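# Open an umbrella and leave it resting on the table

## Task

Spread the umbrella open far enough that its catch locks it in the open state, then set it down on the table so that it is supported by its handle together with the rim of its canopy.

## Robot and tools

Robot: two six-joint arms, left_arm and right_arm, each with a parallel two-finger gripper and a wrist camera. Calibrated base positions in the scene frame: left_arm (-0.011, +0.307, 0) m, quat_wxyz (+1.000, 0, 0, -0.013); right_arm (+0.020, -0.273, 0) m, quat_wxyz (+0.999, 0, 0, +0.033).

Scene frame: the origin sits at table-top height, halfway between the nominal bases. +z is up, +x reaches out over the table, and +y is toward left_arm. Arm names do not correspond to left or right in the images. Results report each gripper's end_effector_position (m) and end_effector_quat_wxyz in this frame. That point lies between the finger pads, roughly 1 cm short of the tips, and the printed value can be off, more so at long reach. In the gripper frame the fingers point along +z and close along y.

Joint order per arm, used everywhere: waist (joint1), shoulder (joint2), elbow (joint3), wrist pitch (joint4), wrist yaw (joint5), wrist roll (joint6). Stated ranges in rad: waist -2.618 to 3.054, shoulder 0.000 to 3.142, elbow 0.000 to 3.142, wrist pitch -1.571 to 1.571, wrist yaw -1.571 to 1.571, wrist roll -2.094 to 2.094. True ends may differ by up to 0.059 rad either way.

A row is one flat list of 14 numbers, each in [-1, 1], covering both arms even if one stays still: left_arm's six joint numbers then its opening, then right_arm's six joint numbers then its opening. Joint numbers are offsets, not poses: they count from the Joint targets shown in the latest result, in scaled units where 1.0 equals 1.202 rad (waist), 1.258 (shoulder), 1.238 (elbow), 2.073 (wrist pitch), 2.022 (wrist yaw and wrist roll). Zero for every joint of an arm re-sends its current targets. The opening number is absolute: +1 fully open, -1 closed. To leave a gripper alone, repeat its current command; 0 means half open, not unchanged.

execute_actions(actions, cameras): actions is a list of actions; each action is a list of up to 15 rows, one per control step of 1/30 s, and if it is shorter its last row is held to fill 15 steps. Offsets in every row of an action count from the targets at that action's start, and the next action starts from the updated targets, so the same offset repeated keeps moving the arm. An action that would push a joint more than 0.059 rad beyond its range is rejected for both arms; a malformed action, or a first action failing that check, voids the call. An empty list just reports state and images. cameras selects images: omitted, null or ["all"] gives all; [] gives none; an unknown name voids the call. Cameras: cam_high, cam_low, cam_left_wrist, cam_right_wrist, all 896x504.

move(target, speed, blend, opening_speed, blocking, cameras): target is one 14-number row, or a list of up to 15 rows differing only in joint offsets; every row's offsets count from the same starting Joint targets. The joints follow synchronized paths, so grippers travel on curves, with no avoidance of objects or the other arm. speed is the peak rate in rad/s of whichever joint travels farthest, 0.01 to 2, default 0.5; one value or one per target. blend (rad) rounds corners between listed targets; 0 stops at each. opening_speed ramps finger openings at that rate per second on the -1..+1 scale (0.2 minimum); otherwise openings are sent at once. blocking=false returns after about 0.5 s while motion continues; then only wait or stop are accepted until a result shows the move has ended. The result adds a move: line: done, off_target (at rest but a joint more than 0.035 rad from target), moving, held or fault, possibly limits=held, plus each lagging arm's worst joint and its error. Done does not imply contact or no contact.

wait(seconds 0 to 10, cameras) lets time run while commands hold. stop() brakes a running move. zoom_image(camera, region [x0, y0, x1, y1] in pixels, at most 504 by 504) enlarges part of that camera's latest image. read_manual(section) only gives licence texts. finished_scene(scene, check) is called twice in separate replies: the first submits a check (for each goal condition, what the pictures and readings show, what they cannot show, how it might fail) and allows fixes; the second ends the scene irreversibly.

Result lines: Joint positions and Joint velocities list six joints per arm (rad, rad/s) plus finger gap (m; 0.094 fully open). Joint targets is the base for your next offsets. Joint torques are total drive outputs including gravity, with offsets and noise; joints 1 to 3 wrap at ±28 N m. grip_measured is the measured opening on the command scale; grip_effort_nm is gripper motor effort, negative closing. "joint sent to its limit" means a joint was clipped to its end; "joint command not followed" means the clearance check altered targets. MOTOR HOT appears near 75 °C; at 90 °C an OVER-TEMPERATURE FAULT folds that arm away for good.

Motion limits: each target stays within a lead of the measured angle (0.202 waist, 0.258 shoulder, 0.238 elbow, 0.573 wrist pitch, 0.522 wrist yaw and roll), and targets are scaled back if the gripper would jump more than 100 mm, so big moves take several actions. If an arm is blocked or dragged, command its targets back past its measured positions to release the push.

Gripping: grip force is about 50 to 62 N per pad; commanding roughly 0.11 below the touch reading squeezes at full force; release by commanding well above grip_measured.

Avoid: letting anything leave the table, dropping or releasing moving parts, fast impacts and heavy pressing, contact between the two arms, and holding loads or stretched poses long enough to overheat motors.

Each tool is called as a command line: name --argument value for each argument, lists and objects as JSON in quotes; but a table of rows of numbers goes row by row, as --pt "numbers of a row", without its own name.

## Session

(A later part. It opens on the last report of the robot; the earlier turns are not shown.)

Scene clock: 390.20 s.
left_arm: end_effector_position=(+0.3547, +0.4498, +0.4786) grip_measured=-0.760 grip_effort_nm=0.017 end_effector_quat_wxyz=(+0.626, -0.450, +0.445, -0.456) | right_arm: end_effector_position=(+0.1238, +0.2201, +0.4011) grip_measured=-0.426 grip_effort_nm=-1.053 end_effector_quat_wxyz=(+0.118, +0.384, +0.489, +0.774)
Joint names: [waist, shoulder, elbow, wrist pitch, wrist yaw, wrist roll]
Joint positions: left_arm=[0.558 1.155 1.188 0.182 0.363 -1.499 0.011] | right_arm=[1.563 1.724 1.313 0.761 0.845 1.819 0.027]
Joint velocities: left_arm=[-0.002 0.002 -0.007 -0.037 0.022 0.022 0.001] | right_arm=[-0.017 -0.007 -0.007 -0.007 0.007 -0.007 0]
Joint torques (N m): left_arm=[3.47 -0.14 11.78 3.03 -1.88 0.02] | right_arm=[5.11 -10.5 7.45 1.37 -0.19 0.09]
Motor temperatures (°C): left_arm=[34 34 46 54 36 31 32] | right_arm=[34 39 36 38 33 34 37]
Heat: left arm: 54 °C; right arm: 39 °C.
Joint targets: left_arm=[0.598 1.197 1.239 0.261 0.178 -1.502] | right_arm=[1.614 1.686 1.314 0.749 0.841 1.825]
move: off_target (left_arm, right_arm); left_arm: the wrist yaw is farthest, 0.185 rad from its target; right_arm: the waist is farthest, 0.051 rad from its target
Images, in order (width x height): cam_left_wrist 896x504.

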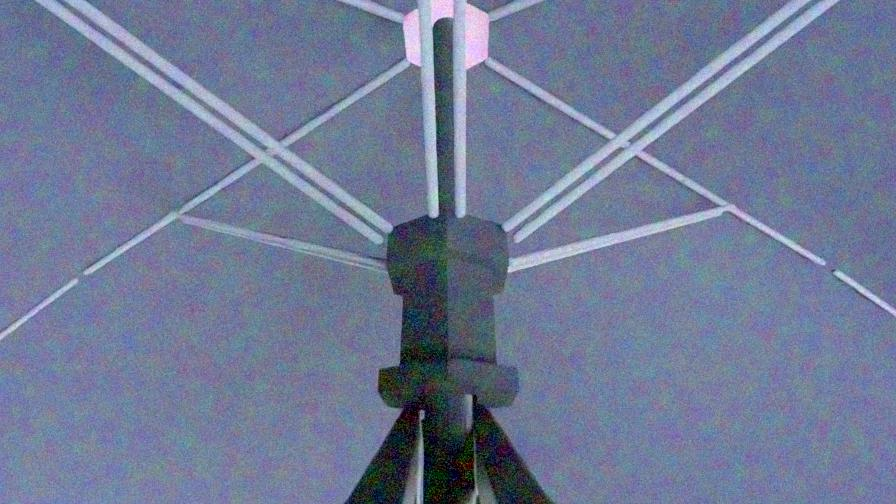

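move --target '[0.0283, 0.0819, 0.0711, 0.0114, -0.0133, -0.002, -0.76, 0.0111, -0.0008, -0.0054, 0, 0.0008, 0, -0.7]' --speed 0.15 --cameras '["cam_left_wrist"]'

Scene clock: 399.57 s.
left_arm: end_effector_position=(+0.3717, +0.4412, +0.4871) grip_measured=-0.760 grip_effort_nm=0.022 end_effector_quat_wxyz=(+0.605, -0.421, +0.475, -0.482) | right_arm: end_effector_position=(+0.1336, +0.2167, +0.4044) grip_measured=-0.426 grip_effort_nm=-1.057 end_effector_quat_wxyz=(+0.122, +0.390, +0.478, +0.778)
Joint names: [waist, shoulder, elbow, wrist pitch, wrist yaw, wrist roll]
Joint positions: left_arm=[0.564 1.231 1.269 0.183 0.476 -1.5 0.011] | right_arm=[1.543 1.724 1.313 0.78 0.845 1.82 0.027]
Joint velocities: left_arm=[-0.002 0.002 -0.017 -0.037 -0.066 0.037 0] | right_arm=[-0.017 0.012 -0.012 -0.007 0.022 -0.051 -0.001]
Joint torques (N m): left_arm=[5.94 1.46 12.26 3.23 -3.24 -0.02] | right_arm=[8.43 -10.61 6.89 1.18 -0.18 0.07]
Motor temperatures (°C): left_arm=[34 34 46 55 37 31 32] | right_arm=[34 39 36 38 33 34 37]
Heat: left arm: 55 °C; right arm: 39 °C.
Joint targets: left_arm=[0.632 1.299 1.326 0.285 0.151 -1.506] | right_arm=[1.628 1.685 1.308 0.749 0.843 1.824]
move: off_target (left_arm, right_arm); left_arm: the wrist yaw is farthest, 0.325 rad from its target; right_arm: the waist is farthest, 0.084 rad from its target
Images, in order (width x height): cam_left_wrist 896x504.

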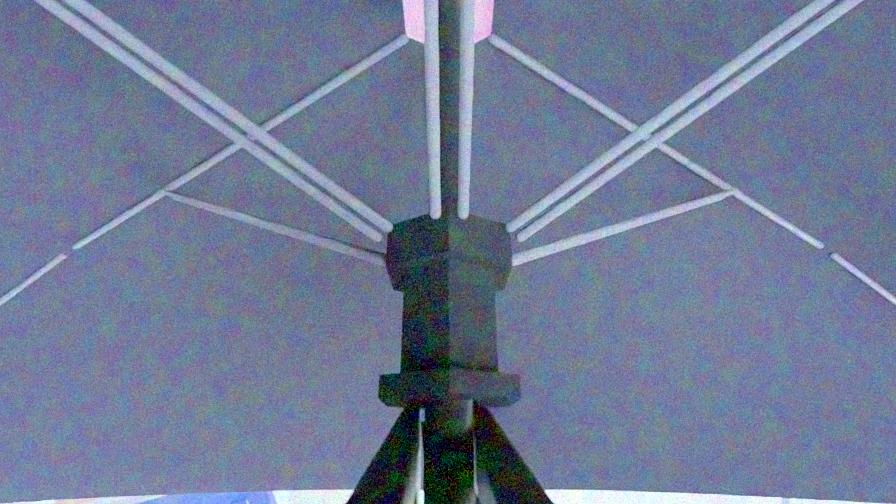

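move --target '[-0.0115, 0.0401, 0.0375, 0.0069, -0.0821, -0.001, -0.76, 0.0178, -0.0012, -0.0086, 0, 0.0013, 0, -0.7]' --speed 0.15 --cameras '["cam_left_wrist"]'

Scene clock: 434.07 s.
left_arm: end_effector_position=(+0.3736, +0.4376, +0.4968) grip_measured=-0.760 grip_effort_nm=0.022 end_effector_quat_wxyz=(+0.608, -0.411, +0.475, -0.486) | right_arm: end_effector_position=(+0.1338, +0.2158, +0.4088) grip_measured=-0.426 grip_effort_nm=-1.067 end_effector_quat_wxyz=(+0.118, +0.392, +0.471, +0.781)
Joint names: [waist, shoulder, elbow, wrist pitch, wrist yaw, wrist roll]
Joint positions: left_arm=[0.555 1.243 1.3 0.182 0.478 -1.501 0.011] | right_arm=[1.543 1.724 1.318 0.791 0.845 1.82 0.027]
Joint velocities: left_arm=[-0.007 -0.017 0.002 0.095 -0.022 0.007 0] | right_arm=[-0.007 0.002 0.007 -0.007 -0.022 0.007 0.001]
Joint torques (N m): left_arm=[4.44 2.78 12.33 3.13 -3.97 -0.02] | right_arm=[10.58 -10.73 5.5 1.08 -0.16 0.08]
Motor temperatures (°C): left_arm=[35 34 46 58 50 31 31] | right_arm=[35 38 36 38 33 34 37]
Heat: left arm: 58 °C; right arm: 38 °C.
Joint targets: left_arm=[0.606 1.329 1.359 0.276 0.081 -1.507] | right_arm=[1.649 1.683 1.297 0.749 0.846 1.824]
move: off_target (left_arm, right_arm); left_arm: the wrist yaw is farthest, 0.493 rad from its target; right_arm: the waist is farthest, 0.107 rad from its target
Images, in order (width x height): cam_left_wrist 896x504.

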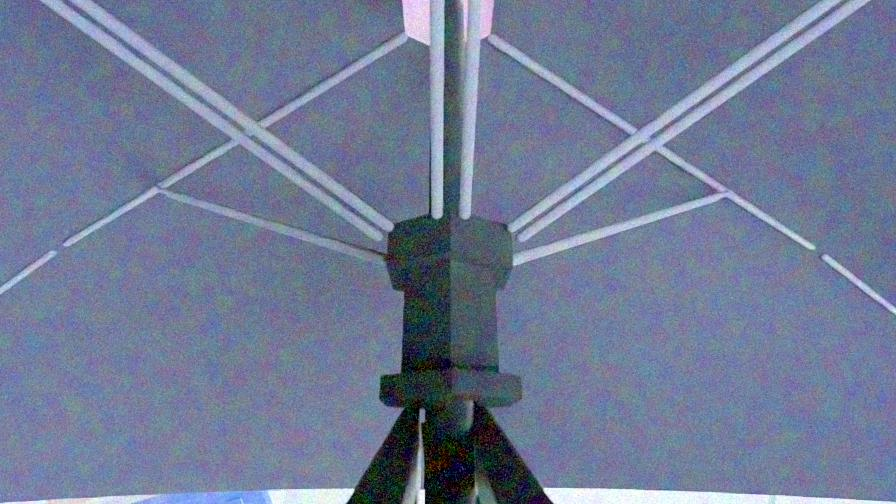

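wait --seconds 0 --cameras '["cam_high", "cam_right_wrist"]'

zoom_image --camera "cam_right_wrist" --region '[330, 100, 630, 430]'

Scene clock: 449.57 s.
left_arm: end_effector_position=(+0.3736, +0.4376, +0.4968) grip_measured=-0.760 grip_effort_nm=0.027 end_effector_quat_wxyz=(+0.608, -0.411, +0.475, -0.486) | right_arm: end_effector_position=(+0.1338, +0.2158, +0.4088) grip_measured=-0.426 grip_effort_nm=-1.067 end_effector_quat_wxyz=(+0.118, +0.392, +0.471, +0.781)
Joint names: [waist, shoulder, elbow, wrist pitch, wrist yaw, wrist roll]
Joint positions: left_arm=[0.555 1.243 1.3 0.182 0.478 -1.501 0.011] | right_arm=[1.543 1.724 1.318 0.791 0.845 1.82 0.027]
Joint velocities: left_arm=[0.007 -0.007 -0.007 -0.022 0.066 0.007 0] | right_arm=[-0.002 0.007 0.002 -0.007 0.037 -0.037 -0.001]
Joint torques (N m): left_arm=[4.46 2.77 12.36 3.13 -3.97 -0.03] | right_arm=[10.59 -10.7 5.52 1.08 -0.15 0.06]
Motor temperatures (°C): left_arm=[35 34 47 59 58 31 31] | right_arm=[36 38 36 37 33 34 37]
Heat: left arm: 59 °C; right arm: 38 °C.
Joint targets: left_arm=[0.606 1.329 1.359 0.276 0.081 -1.507] | right_arm=[1.649 1.683 1.297 0.749 0.846 1.824]
Tool commands: left_gripper/opening=-0.76 right_gripper/opening=-0.7
Images, in order (width x height): cam_high 896x504, cam_right_wrist 896x504.

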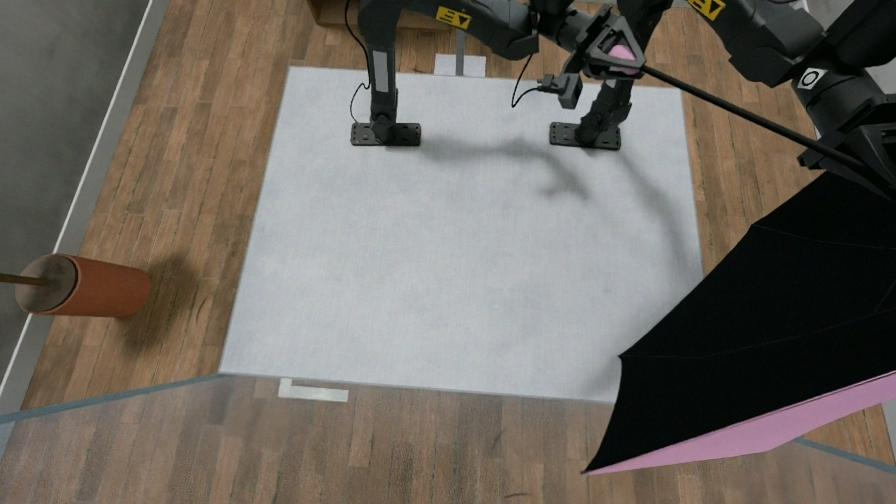

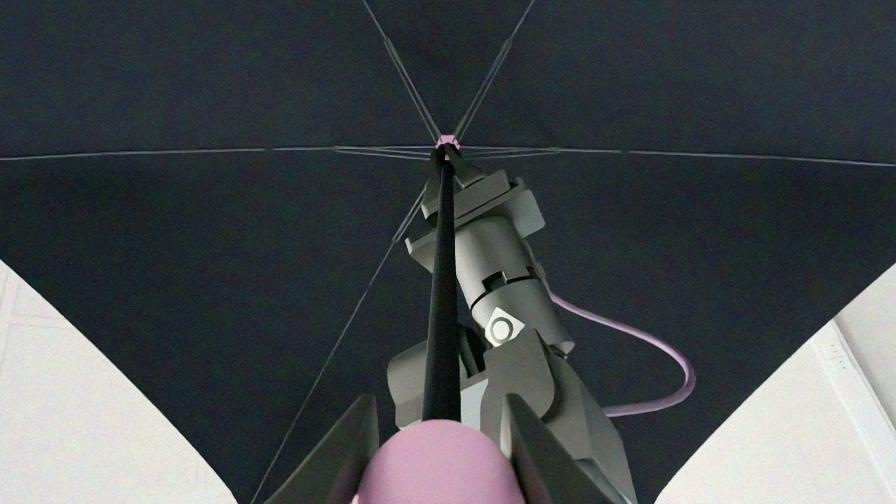

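Scaled by 1.527 from the camera's 896x504 image, which has a finer 1280x720 frame.

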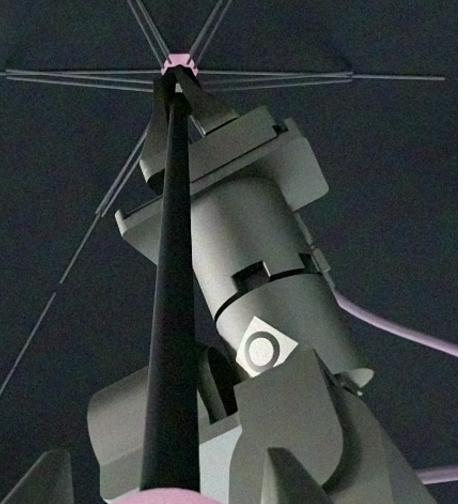

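move --target '[-0.0225, -0.0173, -0.012, -0.0116, 0.0762, 0, -0.76, -0.0333, 0.0023, 0.0162, 0, -0.0024, 0, -0.7]' --speed 0.3 --cameras '["cam_left_wrist"]'

Scene clock: 452.97 s.
left_arm: end_effector_position=(+0.3786, +0.4313, +0.4916) grip_measured=-0.760 grip_effort_nm=0.017 end_effector_quat_wxyz=(+0.595, -0.407, +0.486, -0.494) | right_arm: end_effector_position=(+0.1357, +0.2152, +0.4083) grip_measured=-0.426 grip_effort_nm=-1.062 end_effector_quat_wxyz=(+0.121, +0.393, +0.471, +0.780)
Joint names: [waist, shoulder, elbow, wrist pitch, wrist yaw, wrist roll]
Joint positions: left_arm=[0.545 1.253 1.3 0.179 0.505 -1.502 0.011] | right_arm=[1.54 1.724 1.318 0.789 0.848 1.82 0.027]
Joint velocities: left_arm=[-0.007 -0.017 0.007 0.007 -0.022 0.007 -0.001] | right_arm=[0.017 0.002 0.002 -0.051 -0.007 -0.022 0.002]
Joint torques (N m): left_arm=[2.89 0.13 11.11 2.92 -2.72 -0.02] | right_arm=[6.94 -10.45 7.21 1.09 -0.25 0.05]
Motor temperatures (°C): left_arm=[35 34 47 59 59 31 31] | right_arm=[36 38 36 37 33 34 37]
Heat: left arm: 59 °C; right arm: 38 °C.
Joint targets: left_arm=[0.579 1.308 1.344 0.252 0.235 -1.507] | right_arm=[1.609 1.686 1.317 0.749 0.841 1.824]
move: off_target (left_arm, right_arm); left_arm: the wrist yaw is farthest, 0.270 rad from its target; right_arm: the waist is farthest, 0.069 rad from its target
Images, in order (width x height): cam_left_wrist 896x504.

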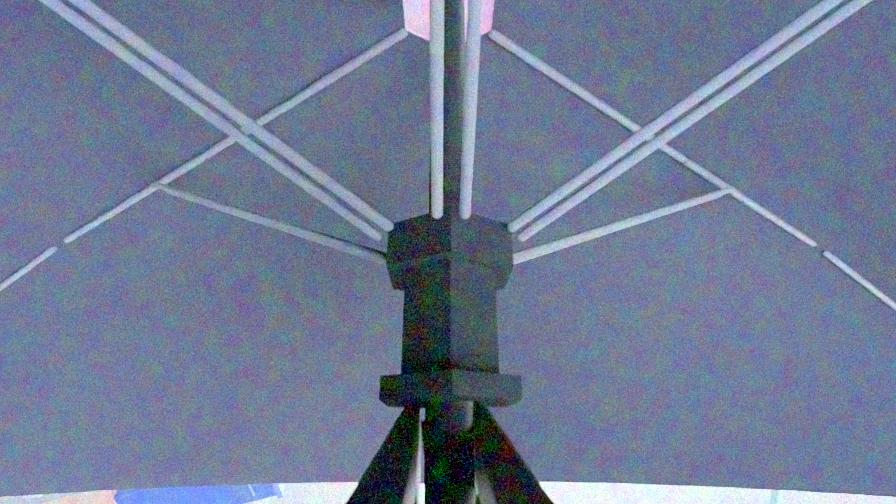

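move --target '[0.0183, -0.0898, -0.3118, 0.1249, 0.0183, -0.0099, -0.76, -0.0100, 0.1638, -0.1187, 0.1476, 0.0015, -0.0030, -0.7]' --speed 0.25 --cameras '["cam_high", "cam_low", "cam_left_wrist"]'

Scene clock: 575.10 s.
left_arm: end_effector_position=(+0.3708, +0.4577, +0.4128) grip_measured=-0.760 grip_effort_nm=0.012 end_effector_quat_wxyz=(+0.612, -0.452, +0.449, -0.469) | right_arm: end_effector_position=(+0.1328, +0.2360, +0.3313) grip_measured=-0.426 grip_effort_nm=-1.067 end_effector_quat_wxyz=(+0.124, +0.391, +0.479, +0.776)
Joint names: [waist, shoulder, elbow, wrist pitch, wrist yaw, wrist roll]
Joint positions: left_arm=[0.572 1.196 0.958 0.445 0.404 -1.524 0.011] | right_arm=[1.544 1.877 1.202 1.04 0.849 1.818 0.027]
Joint velocities: left_arm=[0.007 0.002 -0.012 0.037 0.007 0.007 -0.001] | right_arm=[-0.017 0.022 0.002 0.051 -0.081 -0.037 0.001]
Joint torques (N m): left_arm=[2.55 -3.64 7.86 2.88 -1.36 0.03] | right_arm=[5.26 -7.16 4.29 1.61 -0.22 0.02]
Motor temperatures (°C): left_arm=[34 33 47 63 58 31 31] | right_arm=[36 39 37 38 33 34 38]
Heat: left arm: 63 °C; right arm: 39 °C.
Joint targets: left_arm=[0.601 1.195 0.958 0.511 0.272 -1.527] | right_arm=[1.597 1.892 1.170 1.055 0.844 1.818]
move: off_target (left_arm, right_arm); left_arm: the wrist yaw is farthest, 0.132 rad from its target; right_arm: the waist is farthest, 0.053 rad from its target
Images, in order (width x height): cam_high 896x504, cam_low 896x504, cam_left_wrist 896x504.

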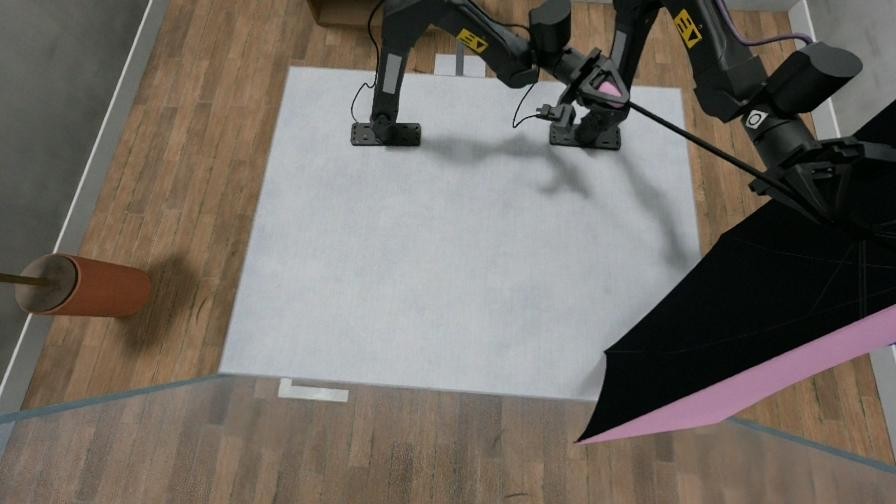

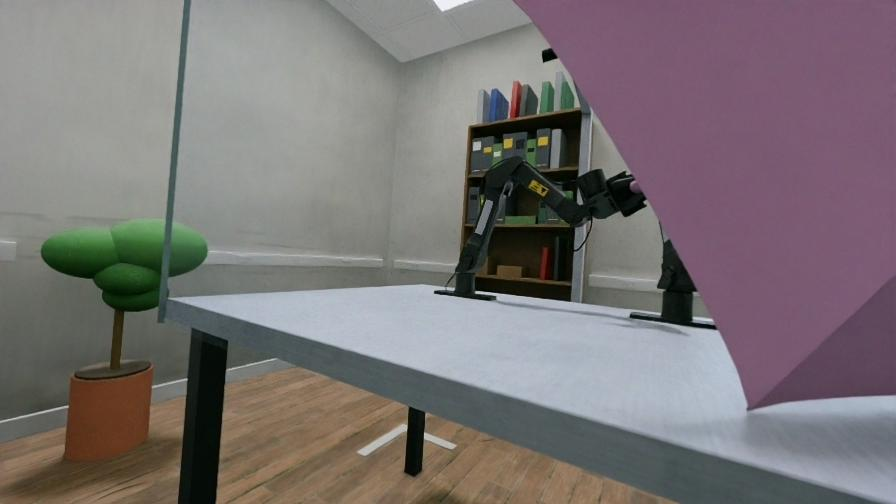

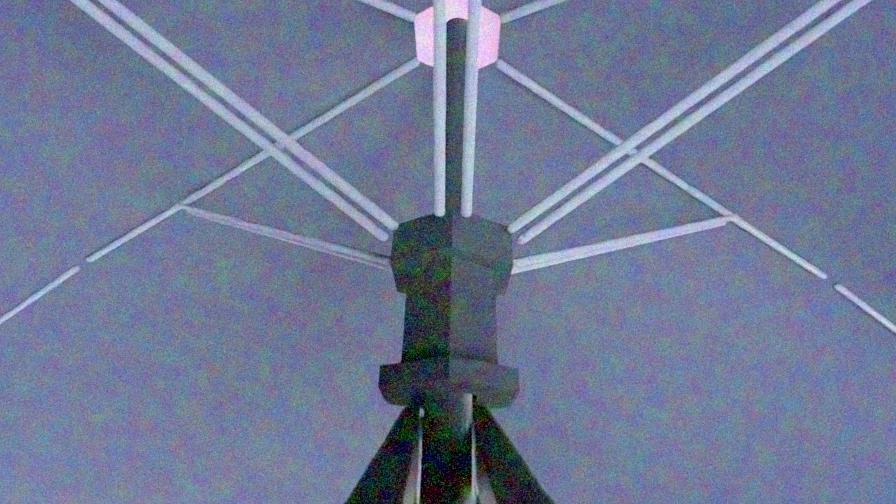

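move --target '[0.0302, 0.0529, 0.0225, 0.0174, -0.1236, 0, -0.76, 0.0597, -0.0038, -0.027, 0, 0.004, 0, -0.7]' --speed 0.25 --cameras '["cam_left_wrist"]'

Scene clock: 601.90 s.
left_arm: end_effector_position=(+0.3715, +0.4611, +0.4128) grip_measured=-0.760 grip_effort_nm=0.012 end_effector_quat_wxyz=(+0.616, -0.454, +0.444, -0.466) | right_arm: end_effector_position=(+0.1321, +0.2354, +0.3299) grip_measured=-0.426 grip_effort_nm=-1.062 end_effector_quat_wxyz=(+0.123, +0.390, +0.479, +0.777)
Joint names: [waist, shoulder, elbow, wrist pitch, wrist yaw, wrist roll]
Joint positions: left_arm=[0.572 1.202 0.958 0.453 0.388 -1.524 0.011] | right_arm=[1.545 1.877 1.195 1.048 0.848 1.818 0.027]
Joint velocities: left_arm=[0.002 -0.012 0.017 -0.037 -0.022 -0.022 0] | right_arm=[-0.022 -0.007 0.012 0.037 0.007 -0.081 0]
Joint torques (N m): left_arm=[5.72 0.73 10.11 3.19 -3.66 0.03] | right_arm=[12.25 -7.49 2.04 1.51 -0.11 0.02]
Motor temperatures (°C): left_arm=[34 34 46 65 53 31 31] | right_arm=[36 39 36 39 33 34 38]
Heat: left arm: 65 °C; right arm: 39 °C.
Joint targets: left_arm=[0.637 1.261 0.986 0.547 0.022 -1.526] | right_arm=[1.669 1.888 1.137 1.055 0.852 1.818]
move: off_target (left_arm, right_arm); left_arm: the wrist yaw is farthest, 0.366 rad from its target; right_arm: the waist is farthest, 0.123 rad from its target
Images, in order (width x height): cam_left_wrist 896x504.

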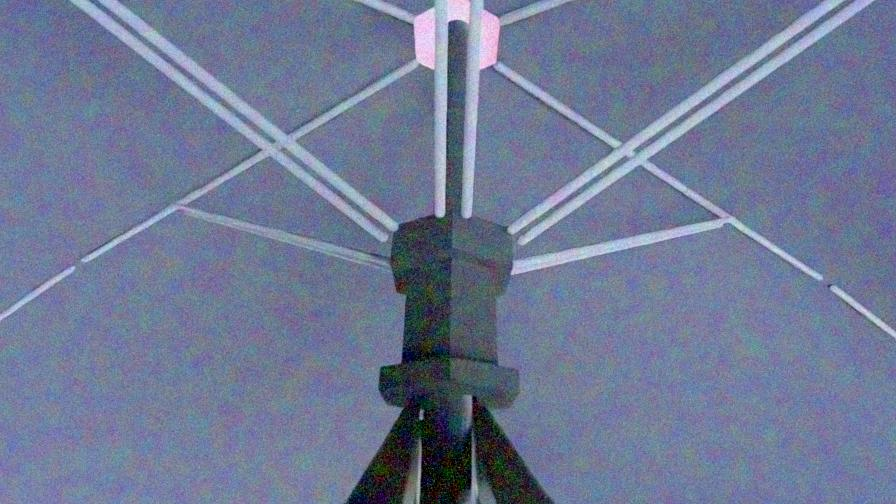

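execute_actions --actions '[]' --cameras '["cam_left_wrist"]'

Scene clock: 622.93 s.
left_arm: end_effector_position=(+0.3715, +0.4611, +0.4129) grip_measured=-0.760 grip_effort_nm=0.022 end_effector_quat_wxyz=(+0.616, -0.454, +0.444, -0.466) | right_arm: end_effector_position=(+0.1321, +0.2354, +0.3300) grip_measured=-0.426 grip_effort_nm=-1.062 end_effector_quat_wxyz=(+0.123, +0.390, +0.479, +0.777)
Joint names: [waist, shoulder, elbow, wrist pitch, wrist yaw, wrist roll]
Joint positions: left_arm=[0.572 1.202 0.958 0.454 0.388 -1.524 0.011] | right_arm=[1.545 1.877 1.195 1.048 0.848 1.818 0.027]
Joint velocities: left_arm=[0.007 0.007 0.007 -0.022 -0.037 0.037 0] | right_arm=[-0.017 -0.002 0.002 -0.037 -0.022 0.051 0]
Joint torques (N m): left_arm=[5.71 0.73 10.14 3.18 -3.66 0.01] | right_arm=[12.31 -7.49 2.04 1.54 -0.13 0.01]
Motor temperatures (°C): left_arm=[35 33 48 65 64 31 31] | right_arm=[37 39 35 39 33 34 38]
Heat: left arm: 65 °C; right arm: 39 °C.
Joint targets: left_arm=[0.637 1.261 0.986 0.547 0.022 -1.526] | right_arm=[1.669 1.888 1.137 1.055 0.852 1.818]
Tool commands: left_gripper/opening=-0.76 right_gripper/opening=-0.7
Images, in order (width x height): cam_left_wrist 896x504.

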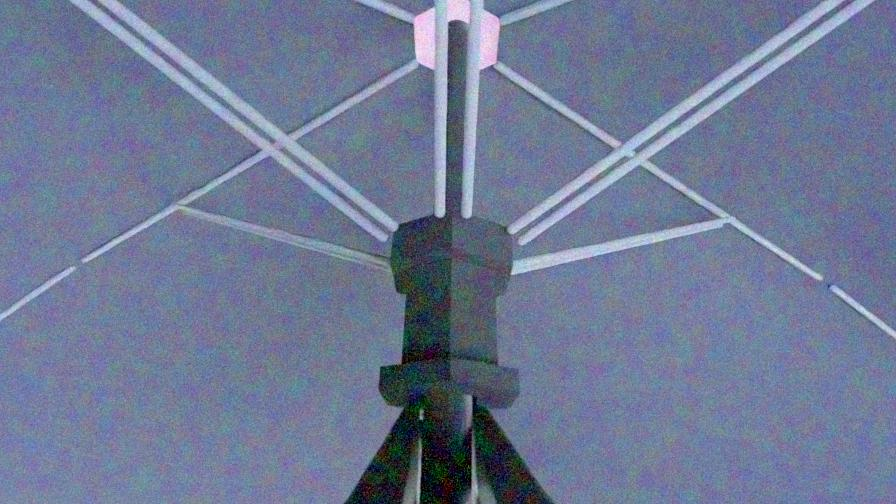

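execute_actions --actions '[[[0.0085,0.0103,0.004,0.0048,-0.0346,0,-0.76,0.0167,-0.001,-0.0075,0,0.0006,0,-0.7]]]' --cameras '[]'

Scene clock: 630.20 s.
left_arm: end_effector_position=(+0.3717, +0.4604, +0.4127) grip_measured=-0.760 grip_effort_nm=0.022 end_effector_quat_wxyz=(+0.615, -0.453, +0.445, -0.467) | right_arm: end_effector_position=(+0.1315, +0.2349, +0.3292) grip_measured=-0.426 grip_effort_nm=-1.062 end_effector_quat_wxyz=(+0.122, +0.390, +0.478, +0.777)
Joint names: [waist, shoulder, elbow, wrist pitch, wrist yaw, wrist roll]
Joint positions: left_arm=[0.572 1.202 0.958 0.454 0.393 -1.524 0.011] | right_arm=[1.547 1.877 1.19 1.055 0.848 1.818 0.027]
Joint velocities: left_arm=[-0.007 -0.002 -0.007 -0.125 -0.051 0.037 0] | right_arm=[-0.012 -0.002 -0.007 0.007 0.007 0.007 0]
Joint torques (N m): left_arm=[5.81 1.02 10.19 3.15 -3.86 0.02] | right_arm=[14.17 -7.56 1.65 1.46 -0.11 0.03]
Motor temperatures (°C): left_arm=[35 33 48 65 66 31 31] | right_arm=[38 39 35 39 33 34 38]
Heat: left arm: 66 °C; right arm: 39 °C.
Joint targets: left_arm=[0.638 1.265 0.987 0.545 0.006 -1.526] | right_arm=[1.689 1.886 1.128 1.055 0.853 1.818]
No camera images: "cameras" was empty.

move --target '[-0.0241,-0.0296,-0.0114,-0.0138,0.0987,0,-0.76,-0.0477,0.003,0.0216,0,-0.0016,0,-0.7]' --speed 0.4 --cameras '["cam_high", "cam_low"]'

Scene clock: 660.97 s.
left_arm: end_effector_position=(+0.3716, +0.4551, +0.4146) grip_measured=-0.760 grip_effort_nm=0.012 end_effector_quat_wxyz=(+0.612, -0.443, +0.452, -0.474) | right_arm: end_effector_position=(+0.1321, +0.2340, +0.3298) grip_measured=-0.426 grip_effort_nm=-1.057 end_effector_quat_wxyz=(+0.122, +0.392, +0.476, +0.778)
Joint names: [waist, shoulder, elbow, wrist pitch, wrist yaw, wrist roll]
Joint positions: left_arm=[0.572 1.2 0.958 0.461 0.42 -1.524 0.011] | right_arm=[1.547 1.877 1.19 1.06 0.852 1.818 0.027]
Joint velocities: left_arm=[-0.007 0.007 -0.017 0.007 0.051 0.007 0] | right_arm=[-0.017 0.017 -0.002 0.095 0.022 0.022 0]
Joint torques (N m): left_arm=[3.29 -1.61 9.02 2.76 -2.17 0.03] | right_arm=[8.46 -7.32 3.89 1.4 -0.18 0.03]
Motor temperatures (°C): left_arm=[35 33 49 65 75 31 31] | right_arm=[39 39 34 40 33 34 38]
Heat: left arm: 75 °C; right arm: 40 °C. Fold the left arm in close to its base, or ease its load, before you think long.
Joint targets: left_arm=[0.609 1.228 0.973 0.516 0.205 -1.526] | right_arm=[1.632 1.890 1.154 1.055 0.850 1.818]
MOTOR HOT: the wrist yaw of the left arm reports 75 °C; the controller's stop level is 90 °C. To cool a motor, set the load down, stop pushing, or move to a pose that needs little force.
move: off_target (left_arm, right_arm); left_arm: the wrist yaw is farthest, 0.215 rad from its target; right_arm: the waist is farthest, 0.085 rad from its target
Images, in order (width x height): cam_high 896x504, cam_low 896x504.

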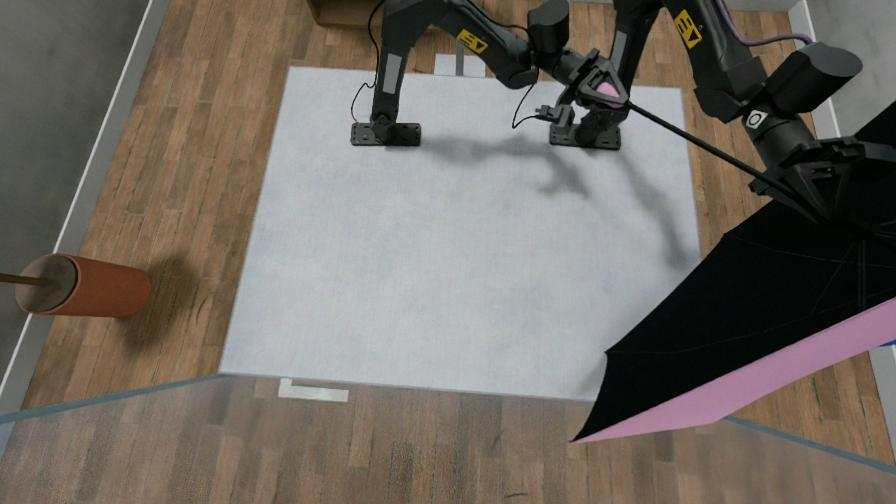

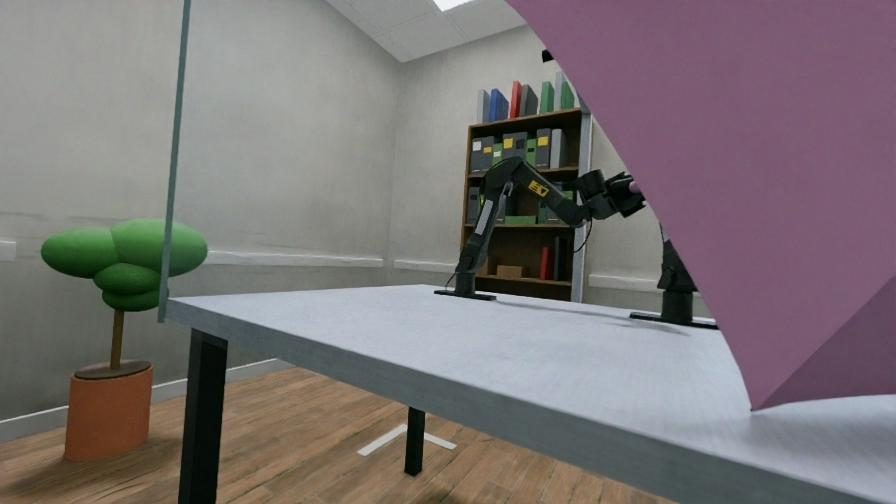

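move --target '[-0.0097,-0.0118,-0.0046,-0.0055,0.0395,0,-0.76,-0.0191,0.0012,0.0086,0,-0.0006,0,-0.7]' --speed 0.4 --cameras '["cam_low"]'

zoom_image --camera "cam_low" --region '[640, 300, 896, 460]'

Scene clock: 663.63 s.
left_arm: end_effector_position=(+0.3718, +0.4533, +0.4147) grip_measured=-0.760 grip_effort_nm=0.017 end_effector_quat_wxyz=(+0.610, -0.440, +0.455, -0.476) | right_arm: end_effector_position=(+0.1324, +0.2336, +0.3299) grip_measured=-0.426 grip_effort_nm=-1.057 end_effector_quat_wxyz=(+0.123, +0.393, +0.475, +0.778)
Joint names: [waist, shoulder, elbow, wrist pitch, wrist yaw, wrist roll]
Joint positions: left_arm=[0.572 1.2 0.958 0.462 0.43 -1.524 0.011] | right_arm=[1.547 1.877 1.19 1.061 0.855 1.818 0.027]
Joint velocities: left_arm=[0.012 -0.007 -0.017 -0.037 0.022 -0.037 0] | right_arm=[0.017 -0.002 -0.007 -0.037 -0.022 0.037 0.001]
Joint torques (N m): left_arm=[2.26 -2.66 8.54 2.63 -1.49 0.02] | right_arm=[6.16 -7.17 4.78 1.39 -0.24 0.03]
Motor temperatures (°C): left_arm=[35 33 49 65 73 31 31] | right_arm=[39 39 34 40 33 34 38]
Heat: left arm: 73 °C; right arm: 40 °C. Fold the left arm in close to its base, or ease its load, before you think long.
Joint targets: left_arm=[0.597 1.213 0.967 0.504 0.285 -1.526] | right_arm=[1.609 1.892 1.165 1.055 0.849 1.818]
MOTOR HOT: still on. The wrist yaw of the left arm reports 73 °C.
move: off_target (left_arm, right_arm); left_arm: the wrist yaw is farthest, 0.145 rad from its target; right_arm: the waist is farthest, 0.062 rad from its target
Images, in order (width x height): cam_low 896x504.

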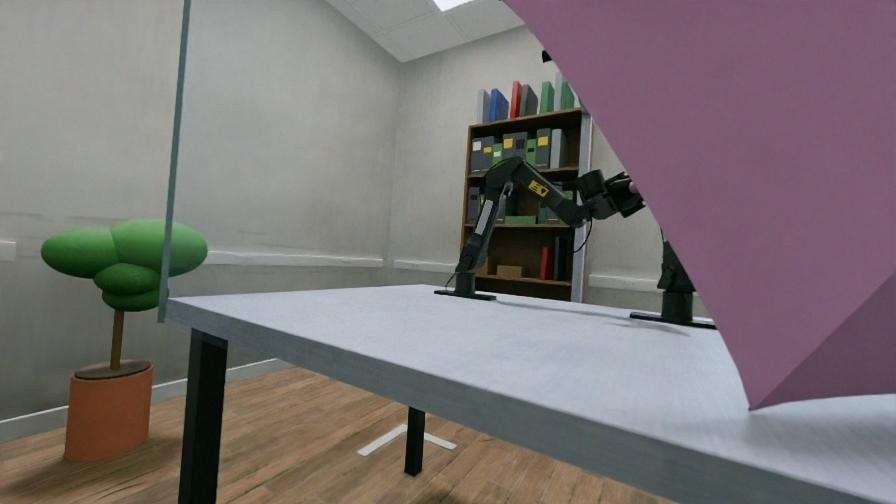

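Scaled by 1.969 from the camera's 896x504 image, which has a finer 1280x720 frame.

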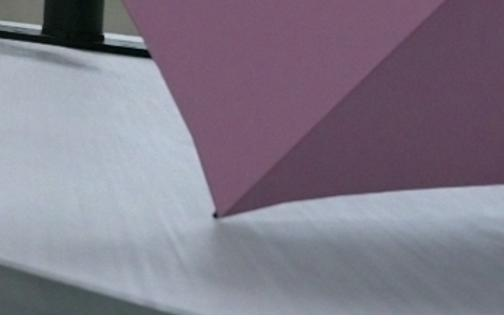

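wait --seconds 0.1 --cameras '["cam_high"]'

zoom_image --camera "cam_high" --region '[680, 110, 880, 230]'

Scene clock: 690.33 s.
left_arm: end_effector_position=(+0.3718, +0.4533, +0.4147) grip_measured=-0.760 grip_effort_nm=0.012 end_effector_quat_wxyz=(+0.610, -0.440, +0.455, -0.476) | right_arm: end_effector_position=(+0.1325, +0.2335, +0.3299) grip_measured=-0.426 grip_effort_nm=-1.057 end_effector_quat_wxyz=(+0.123, +0.393, +0.475, +0.778)
Joint names: [waist, shoulder, elbow, wrist pitch, wrist yaw, wrist roll]
Joint positions: left_arm=[0.572 1.2 0.958 0.462 0.43 -1.524 0.011] | right_arm=[1.547 1.877 1.19 1.061 0.855 1.818 0.027]
Joint velocities: left_arm=[0.012 -0.012 0.002 0.007 0.051 0.081 0.001] | right_arm=[0.002 -0.017 -0.012 0.066 0.022 -0.037 0]
Joint torques (N m): left_arm=[2.28 -2.69 8.54 2.63 -1.49 0.02] | right_arm=[6.17 -7.16 4.77 1.39 -0.23 0.03]
Motor temperatures (°C): left_arm=[35 34 47 67 61 31 31] | right_arm=[37 38 35 39 33 34 38]
Heat: left arm: 67 °C; right arm: 39 °C.
Joint targets: left_arm=[0.597 1.213 0.967 0.504 0.285 -1.526] | right_arm=[1.609 1.892 1.165 1.055 0.849 1.818]
Tool commands: left_gripper/opening=-0.76 right_gripper/opening=-0.7
MOTOR HOT: cleared for the motors of the left arm.
wait: 0.10 s; at rest from the start
Images, in order (width x height): cam_high 896x504.

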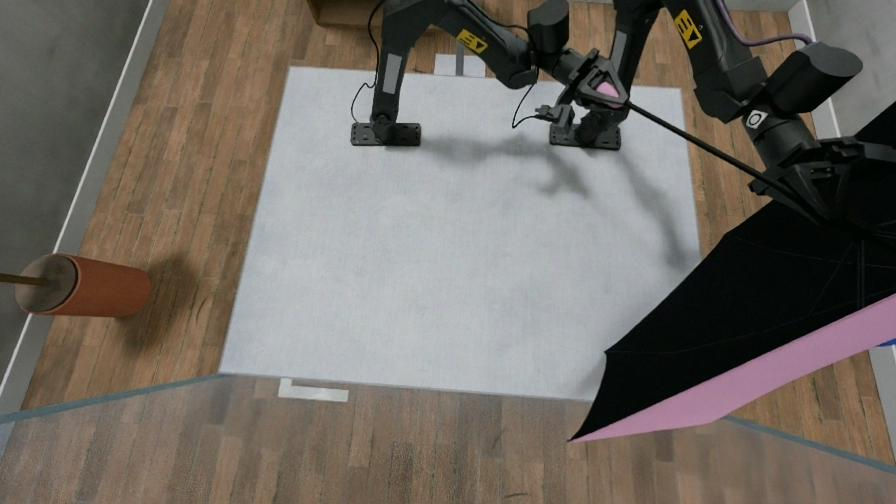

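Scaled by 2.520 from the camera's 896x504 image, which has a finer 1280x720 frame.

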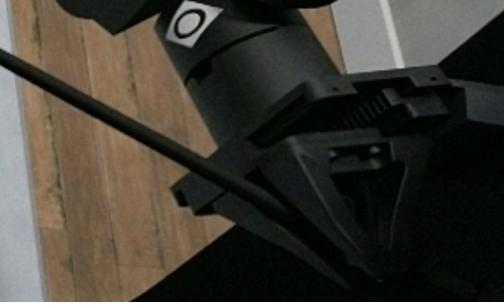

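move --target '[0.0270,0.0488,0.0189,0.0229,-0.1339,0,-0.76,0.0929,-0.0049,-0.0357,0,-0.0638,0,-0.7]' --speed 0.6 --cameras '[]'

Scene clock: 778.80 s.
left_arm: end_effector_position=(+0.3722, +0.4558, +0.4144) grip_measured=-0.760 grip_effort_nm=0.017 end_effector_quat_wxyz=(+0.613, -0.443, +0.452, -0.473) | right_arm: end_effector_position=(+0.1232, +0.2384, +0.3327) grip_measured=-0.426 grip_effort_nm=-1.067 end_effector_quat_wxyz=(+0.106, +0.377, +0.479, +0.785)
Joint names: [waist, shoulder, elbow, wrist pitch, wrist yaw, wrist roll]
Joint positions: left_arm=[0.572 1.203 0.958 0.465 0.418 -1.524 0.011] | right_arm=[1.555 1.877 1.187 1.073 0.813 1.818 0.027]
Joint velocities: left_arm=[-0.017 -0.002 0.002 -0.037 0.022 -0.037 0] | right_arm=[-0.017 0.007 -0.017 0.037 0.037 -0.037 0]
Joint torques (N m): left_arm=[5.09 1.63 10.5 3.1 -4.01 0.02] | right_arm=[15.68 -7.66 1.63 1.32 -1.16 0.02]
Motor temperatures (°C): left_arm=[35 34 47 66 53 31 30] | right_arm=[37 38 35 39 33 34 38]
Heat: left arm: 66 °C; right arm: 39 °C.
Joint targets: left_arm=[0.630 1.274 0.990 0.552 0.014 -1.526] | right_arm=[1.712 1.885 1.124 1.056 0.724 1.818]
move: off_target (left_arm, right_arm); left_arm: the wrist yaw is farthest, 0.404 rad from its target; right_arm: the waist is farthest, 0.166 rad from its target
No camera images: "cameras" was empty.

move --target '[-0.0217,-0.0266,-0.0103,-0.0125,0.0888,0,-0.76,-0.0430,0.0027,0.0194,0,-0.0014,0,-0.7]' --speed 0.4 --cameras '["cam_left_wrist"]'

Scene clock: 792.73 s.
left_arm: end_effector_position=(+0.3720, +0.4510, +0.4162) grip_measured=-0.760 grip_effort_nm=0.017 end_effector_quat_wxyz=(+0.610, -0.434, +0.458, -0.480) | right_arm: end_effector_position=(+0.1223, +0.2388, +0.3338) grip_measured=-0.426 grip_effort_nm=-1.067 end_effector_quat_wxyz=(+0.103, +0.374, +0.479, +0.787)
Joint names: [waist, shoulder, elbow, wrist pitch, wrist yaw, wrist roll]
Joint positions: left_arm=[0.572 1.201 0.958 0.471 0.443 -1.524 0.011] | right_arm=[1.555 1.877 1.186 1.078 0.806 1.818 0.027]
Joint velocities: left_arm=[0.002 0.012 -0.022 -0.051 -0.007 -0.066 0.001] | right_arm=[0.002 -0.002 -0.002 -0.022 0.095 -0.007 0]
Joint torques (N m): left_arm=[2.81 -0.77 9.42 2.75 -2.51 0.03] | right_arm=[10.52 -7.41 3.64 1.26 -1.12 0.02]
Motor temperatures (°C): left_arm=[35 33 49 69 64 31 30] | right_arm=[39 38 34 39 34 34 38]
Heat: left arm: 69 °C; right arm: 39 °C.
Joint targets: left_arm=[0.604 1.241 0.978 0.526 0.194 -1.526] | right_arm=[1.660 1.888 1.148 1.056 0.721 1.818]
move: off_target (left_arm, right_arm); left_arm: the wrist yaw is farthest, 0.249 rad from its target; right_arm: the waist is farthest, 0.106 rad from its target
Images, in order (width x height): cam_left_wrist 896x504.

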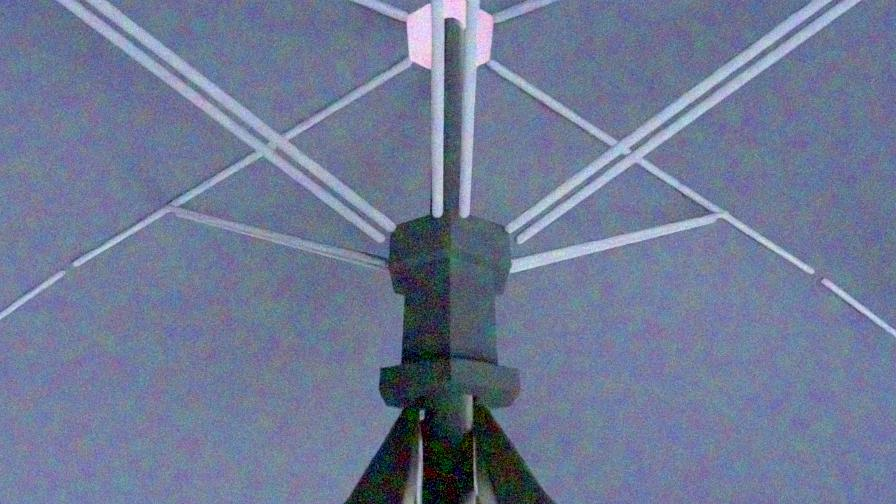

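move --target '[-0.0230,-0.0281,-0.0108,-0.0131,0.0939,0,-0.76,-0.0454,0.0023,0.0165,0,-0.0015,0,-0.7]' --speed 0.5 --cameras '[]'

execute_actions --actions '[[[0.0436,0.0533,0.0205,0.0248,-0.1778,0,-0.76,0.0860,-0.0043,-0.0313,0,0.0029,0,-0.7]]]' --cameras '[]'

Scene clock: 807.60 s.
left_arm: end_effector_position=(+0.3725, +0.4462, +0.4155) grip_measured=-0.760 grip_effort_nm=0.022 end_effector_quat_wxyz=(+0.604, -0.428, +0.466, -0.486) | right_arm: end_effector_position=(+0.1209, +0.2399, +0.3345) grip_measured=-0.426 grip_effort_nm=-1.062 end_effector_quat_wxyz=(+0.100, +0.371, +0.480, +0.789)
Joint names: [waist, shoulder, elbow, wrist pitch, wrist yaw, wrist roll]
Joint positions: left_arm=[0.572 1.201 0.958 0.471 0.47 -1.525 0.011] | right_arm=[1.555 1.877 1.186 1.079 0.796 1.818 0.027]
Joint velocities: left_arm=[-0.002 0.007 -0.002 0.022 -0.007 0.051 -0.001] | right_arm=[0.017 0.007 -0.007 -0.022 -0.007 -0.007 0]
Joint torques (N m): left_arm=[0.42 -3.28 8.27 2.46 -0.92 0.01] | right_arm=[5.11 -7.16 5.37 1.27 -1.04 0.01]
Motor temperatures (°C): left_arm=[35 33 48 66 61 31 30] | right_arm=[38 38 34 40 34 34 38]
Heat: left arm: 66 °C; right arm: 40 °C.
Joint targets: left_arm=[0.576 1.205 0.964 0.499 0.384 -1.526] | right_arm=[1.606 1.891 1.168 1.056 0.718 1.818]
move: off_target (left_arm, right_arm); left_arm: the wrist yaw is farthest, 0.086 rad from its target; right_arm: the wrist yaw is farthest, 0.078 rad from its target
No camera images: "cameras" was empty.

Scene clock: 808.30 s.
left_arm: end_effector_position=(+0.3734, +0.4514, +0.4140) grip_measured=-0.760 grip_effort_nm=0.012 end_effector_quat_wxyz=(+0.607, -0.435, +0.459, -0.480) | right_arm: end_effector_position=(+0.1182, +0.2403, +0.3339) grip_measured=-0.426 grip_effort_nm=-1.067 end_effector_quat_wxyz=(+0.099, +0.370, +0.481, +0.789)
Joint names: [waist, shoulder, elbow, wrist pitch, wrist yaw, wrist roll]
Joint positions: left_arm=[0.572 1.207 0.958 0.472 0.447 -1.525 0.011] | right_arm=[1.56 1.877 1.185 1.079 0.797 1.818 0.027]
Joint velocities: left_arm=[-0.007 0.017 -0.002 -0.037 0.007 -0.066 0] | right_arm=[0.007 -0.027 0.002 0.066 -0.022 -0.037 0.001]
Joint torques (N m): left_arm=[4.78 1.06 10.37 2.98 -4.12 0.03] | right_arm=[14.8 -7.56 2.25 1.26 -0.99 0.03]
Motor temperatures (°C): left_arm=[35 33 48 66 62 31 30] | right_arm=[39 38 34 40 34 34 38]
Heat: left arm: 66 °C; right arm: 40 °C.
Joint targets: left_arm=[0.627 1.271 0.989 0.548 0.034 -1.526] | right_arm=[1.709 1.886 1.130 1.056 0.724 1.818]
No camera images: "cameras" was empty.

move --target '[-0.0363,-0.0444,-0.0171,-0.0207,0.1482,0,-0.76,-0.0717,0.0036,0.0261,0,-0.0024,0,-0.7]' --speed 0.5 --cameras '["cam_left_wrist"]'

zoom_image --camera "cam_left_wrist" --region '[340, 340, 556, 504]'

Scene clock: 824.77 s.
left_arm: end_effector_position=(+0.3721, +0.4459, +0.4158) grip_measured=-0.760 grip_effort_nm=0.017 end_effector_quat_wxyz=(+0.603, -0.427, +0.466, -0.486) | right_arm: end_effector_position=(+0.1192, +0.2399, +0.3345) grip_measured=-0.426 grip_effort_nm=-1.057 end_effector_quat_wxyz=(+0.099, +0.370, +0.480, +0.789)
Joint names: [waist, shoulder, elbow, wrist pitch, wrist yaw, wrist roll]
Joint positions: left_arm=[0.572 1.2 0.958 0.47 0.473 -1.525 0.011] | right_arm=[1.558 1.877 1.185 1.082 0.797 1.818 0.027]
Joint velocities: left_arm=[-0.002 -0.007 0.012 -0.051 -0.007 -0.022 0] | right_arm=[0.042 -0.007 0.007 0.037 -0.051 0.081 0.001]
Joint torques (N m): left_arm=[1.01 -2.5 8.55 2.53 -1.44 0.03] | right_arm=[6.39 -7.3 4.94 1.23 -1.03 0.02]
Motor temperatures (°C): left_arm=[35 33 49 65 71 31 30] | right_arm=[40 38 34 40 34 34 38]
Heat: left arm: 71 °C; right arm: 40 °C.
Joint targets: left_arm=[0.583 1.215 0.968 0.506 0.334 -1.526] | right_arm=[1.623 1.890 1.162 1.056 0.719 1.818]
move: off_target (left_arm, right_arm); left_arm: the wrist yaw is farthest, 0.139 rad from its target; right_arm: the wrist yaw is farthest, 0.078 rad from its target
Images, in order (width x height): cam_left_wrist 896x504.

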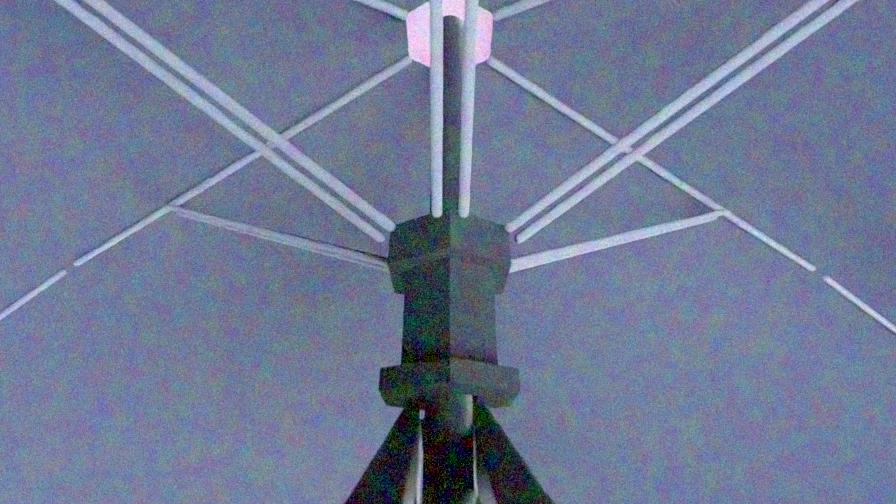

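Scaled by 2.333 from the camera's 896x504 image, which has a finer 1280x720 frame.

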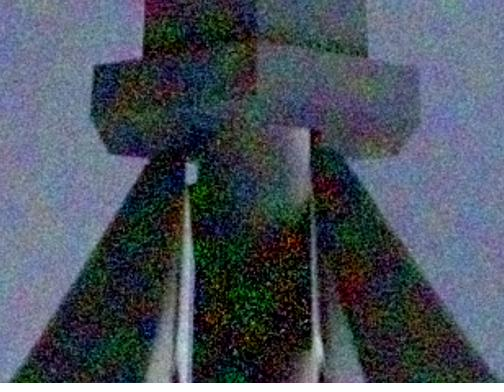

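move --target '[-0.0181,-0.0222,-0.0085,-0.0104,0.0740,0,-0.76,-0.0524,0.0018,0.0130,0,-0.0012,0,-0.7]' --speed 0.3 --cameras '["cam_left_wrist"]'

zoom_image --camera "cam_left_wrist" --region '[340, 340, 556, 504]'

Scene clock: 851.40 s.
left_arm: end_effector_position=(+0.3728, +0.4432, +0.4151) grip_measured=-0.760 grip_effort_nm=0.017 end_effector_quat_wxyz=(+0.599, -0.425, +0.469, -0.489) | right_arm: end_effector_position=(+0.1207, +0.2410, +0.3353) grip_measured=-0.426 grip_effort_nm=-1.067 end_effector_quat_wxyz=(+0.097, +0.366, +0.481, +0.791)
Joint names: [waist, shoulder, elbow, wrist pitch, wrist yaw, wrist roll]
Joint positions: left_arm=[0.569 1.2 0.958 0.468 0.481 -1.527 0.011] | right_arm=[1.551 1.877 1.185 1.082 0.78 1.818 0.027]
Joint velocities: left_arm=[-0.007 0.002 -0.007 -0.007 -0.051 -0.022 0.001] | right_arm=[-0.002 0.007 -0.012 -0.007 0.007 0.022 0]
Joint torques (N m): left_arm=[-0.59 -4.51 7.73 2.33 -0.05 0.05] | right_arm=[0.88 -7.1 6.24 1.25 -0.88 0.02]
Motor temperatures (°C): left_arm=[35 33 48 63 59 31 30] | right_arm=[38 38 34 39 34 34 38]
Heat: left arm: 63 °C; right arm: 39 °C.
Joint targets: left_arm=[0.562 1.187 0.957 0.484 0.484 -1.526] | right_arm=[1.560 1.893 1.178 1.056 0.717 1.818]
move: off_target (right_arm); right_arm: the wrist yaw is farthest, 0.064 rad from its target
Images, in order (width x height): cam_left_wrist 896x504.

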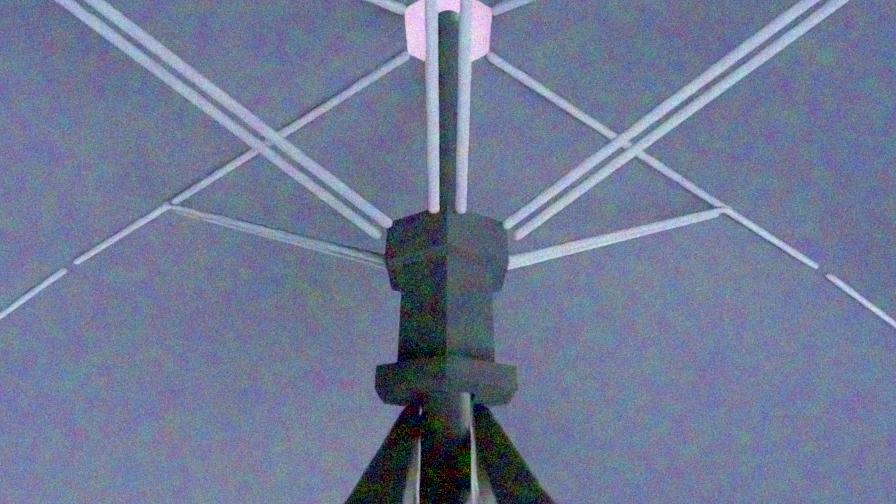

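Scaled by 2.333 from the camera's 896x504 image, which has a finer 1280x720 frame.

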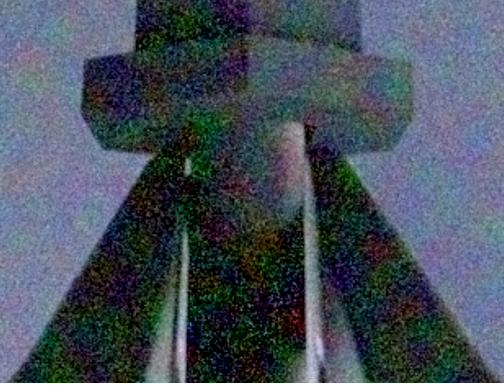

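execute_actions --actions '[[[0.0545,0.0666,0.0257,0.0310,-0.2223,0,-0.76,0.1242,-0.0054,-0.0392,0,0.0036,0,-0.7]]]' --cameras '[]'

Scene clock: 857.23 s.
left_arm: end_effector_position=(+0.3732, +0.4509, +0.4138) grip_measured=-0.760 grip_effort_nm=0.017 end_effector_quat_wxyz=(+0.606, -0.434, +0.461, -0.482) | right_arm: end_effector_position=(+0.1183, +0.2399, +0.3333) grip_measured=-0.426 grip_effort_nm=-1.072 end_effector_quat_wxyz=(+0.099, +0.370, +0.481, +0.789)
Joint names: [waist, shoulder, elbow, wrist pitch, wrist yaw, wrist roll]
Joint positions: left_arm=[0.575 1.207 0.958 0.471 0.455 -1.527 0.011] | right_arm=[1.56 1.877 1.183 1.082 0.798 1.818 0.027]
Joint velocities: left_arm=[0.002 -0.002 0.002 -0.022 -0.051 -0.007 0.001] | right_arm=[0.012 0.012 0.012 0.051 0.051 -0.007 -0.001]
Joint torques (N m): left_arm=[4.57 1.06 10.33 2.97 -4.18 0.05] | right_arm=[14.87 -7.58 2.47 1.23 -0.98 0.03]
Motor temperatures (°C): left_arm=[34 33 47 63 58 31 30] | right_arm=[37 38 34 39 34 34 38]
Heat: left arm: 63 °C; right arm: 39 °C.
Joint targets: left_arm=[0.627 1.271 0.989 0.548 0.037 -1.527] | right_arm=[1.709 1.886 1.130 1.056 0.724 1.818]
No camera images: "cameras" was empty.


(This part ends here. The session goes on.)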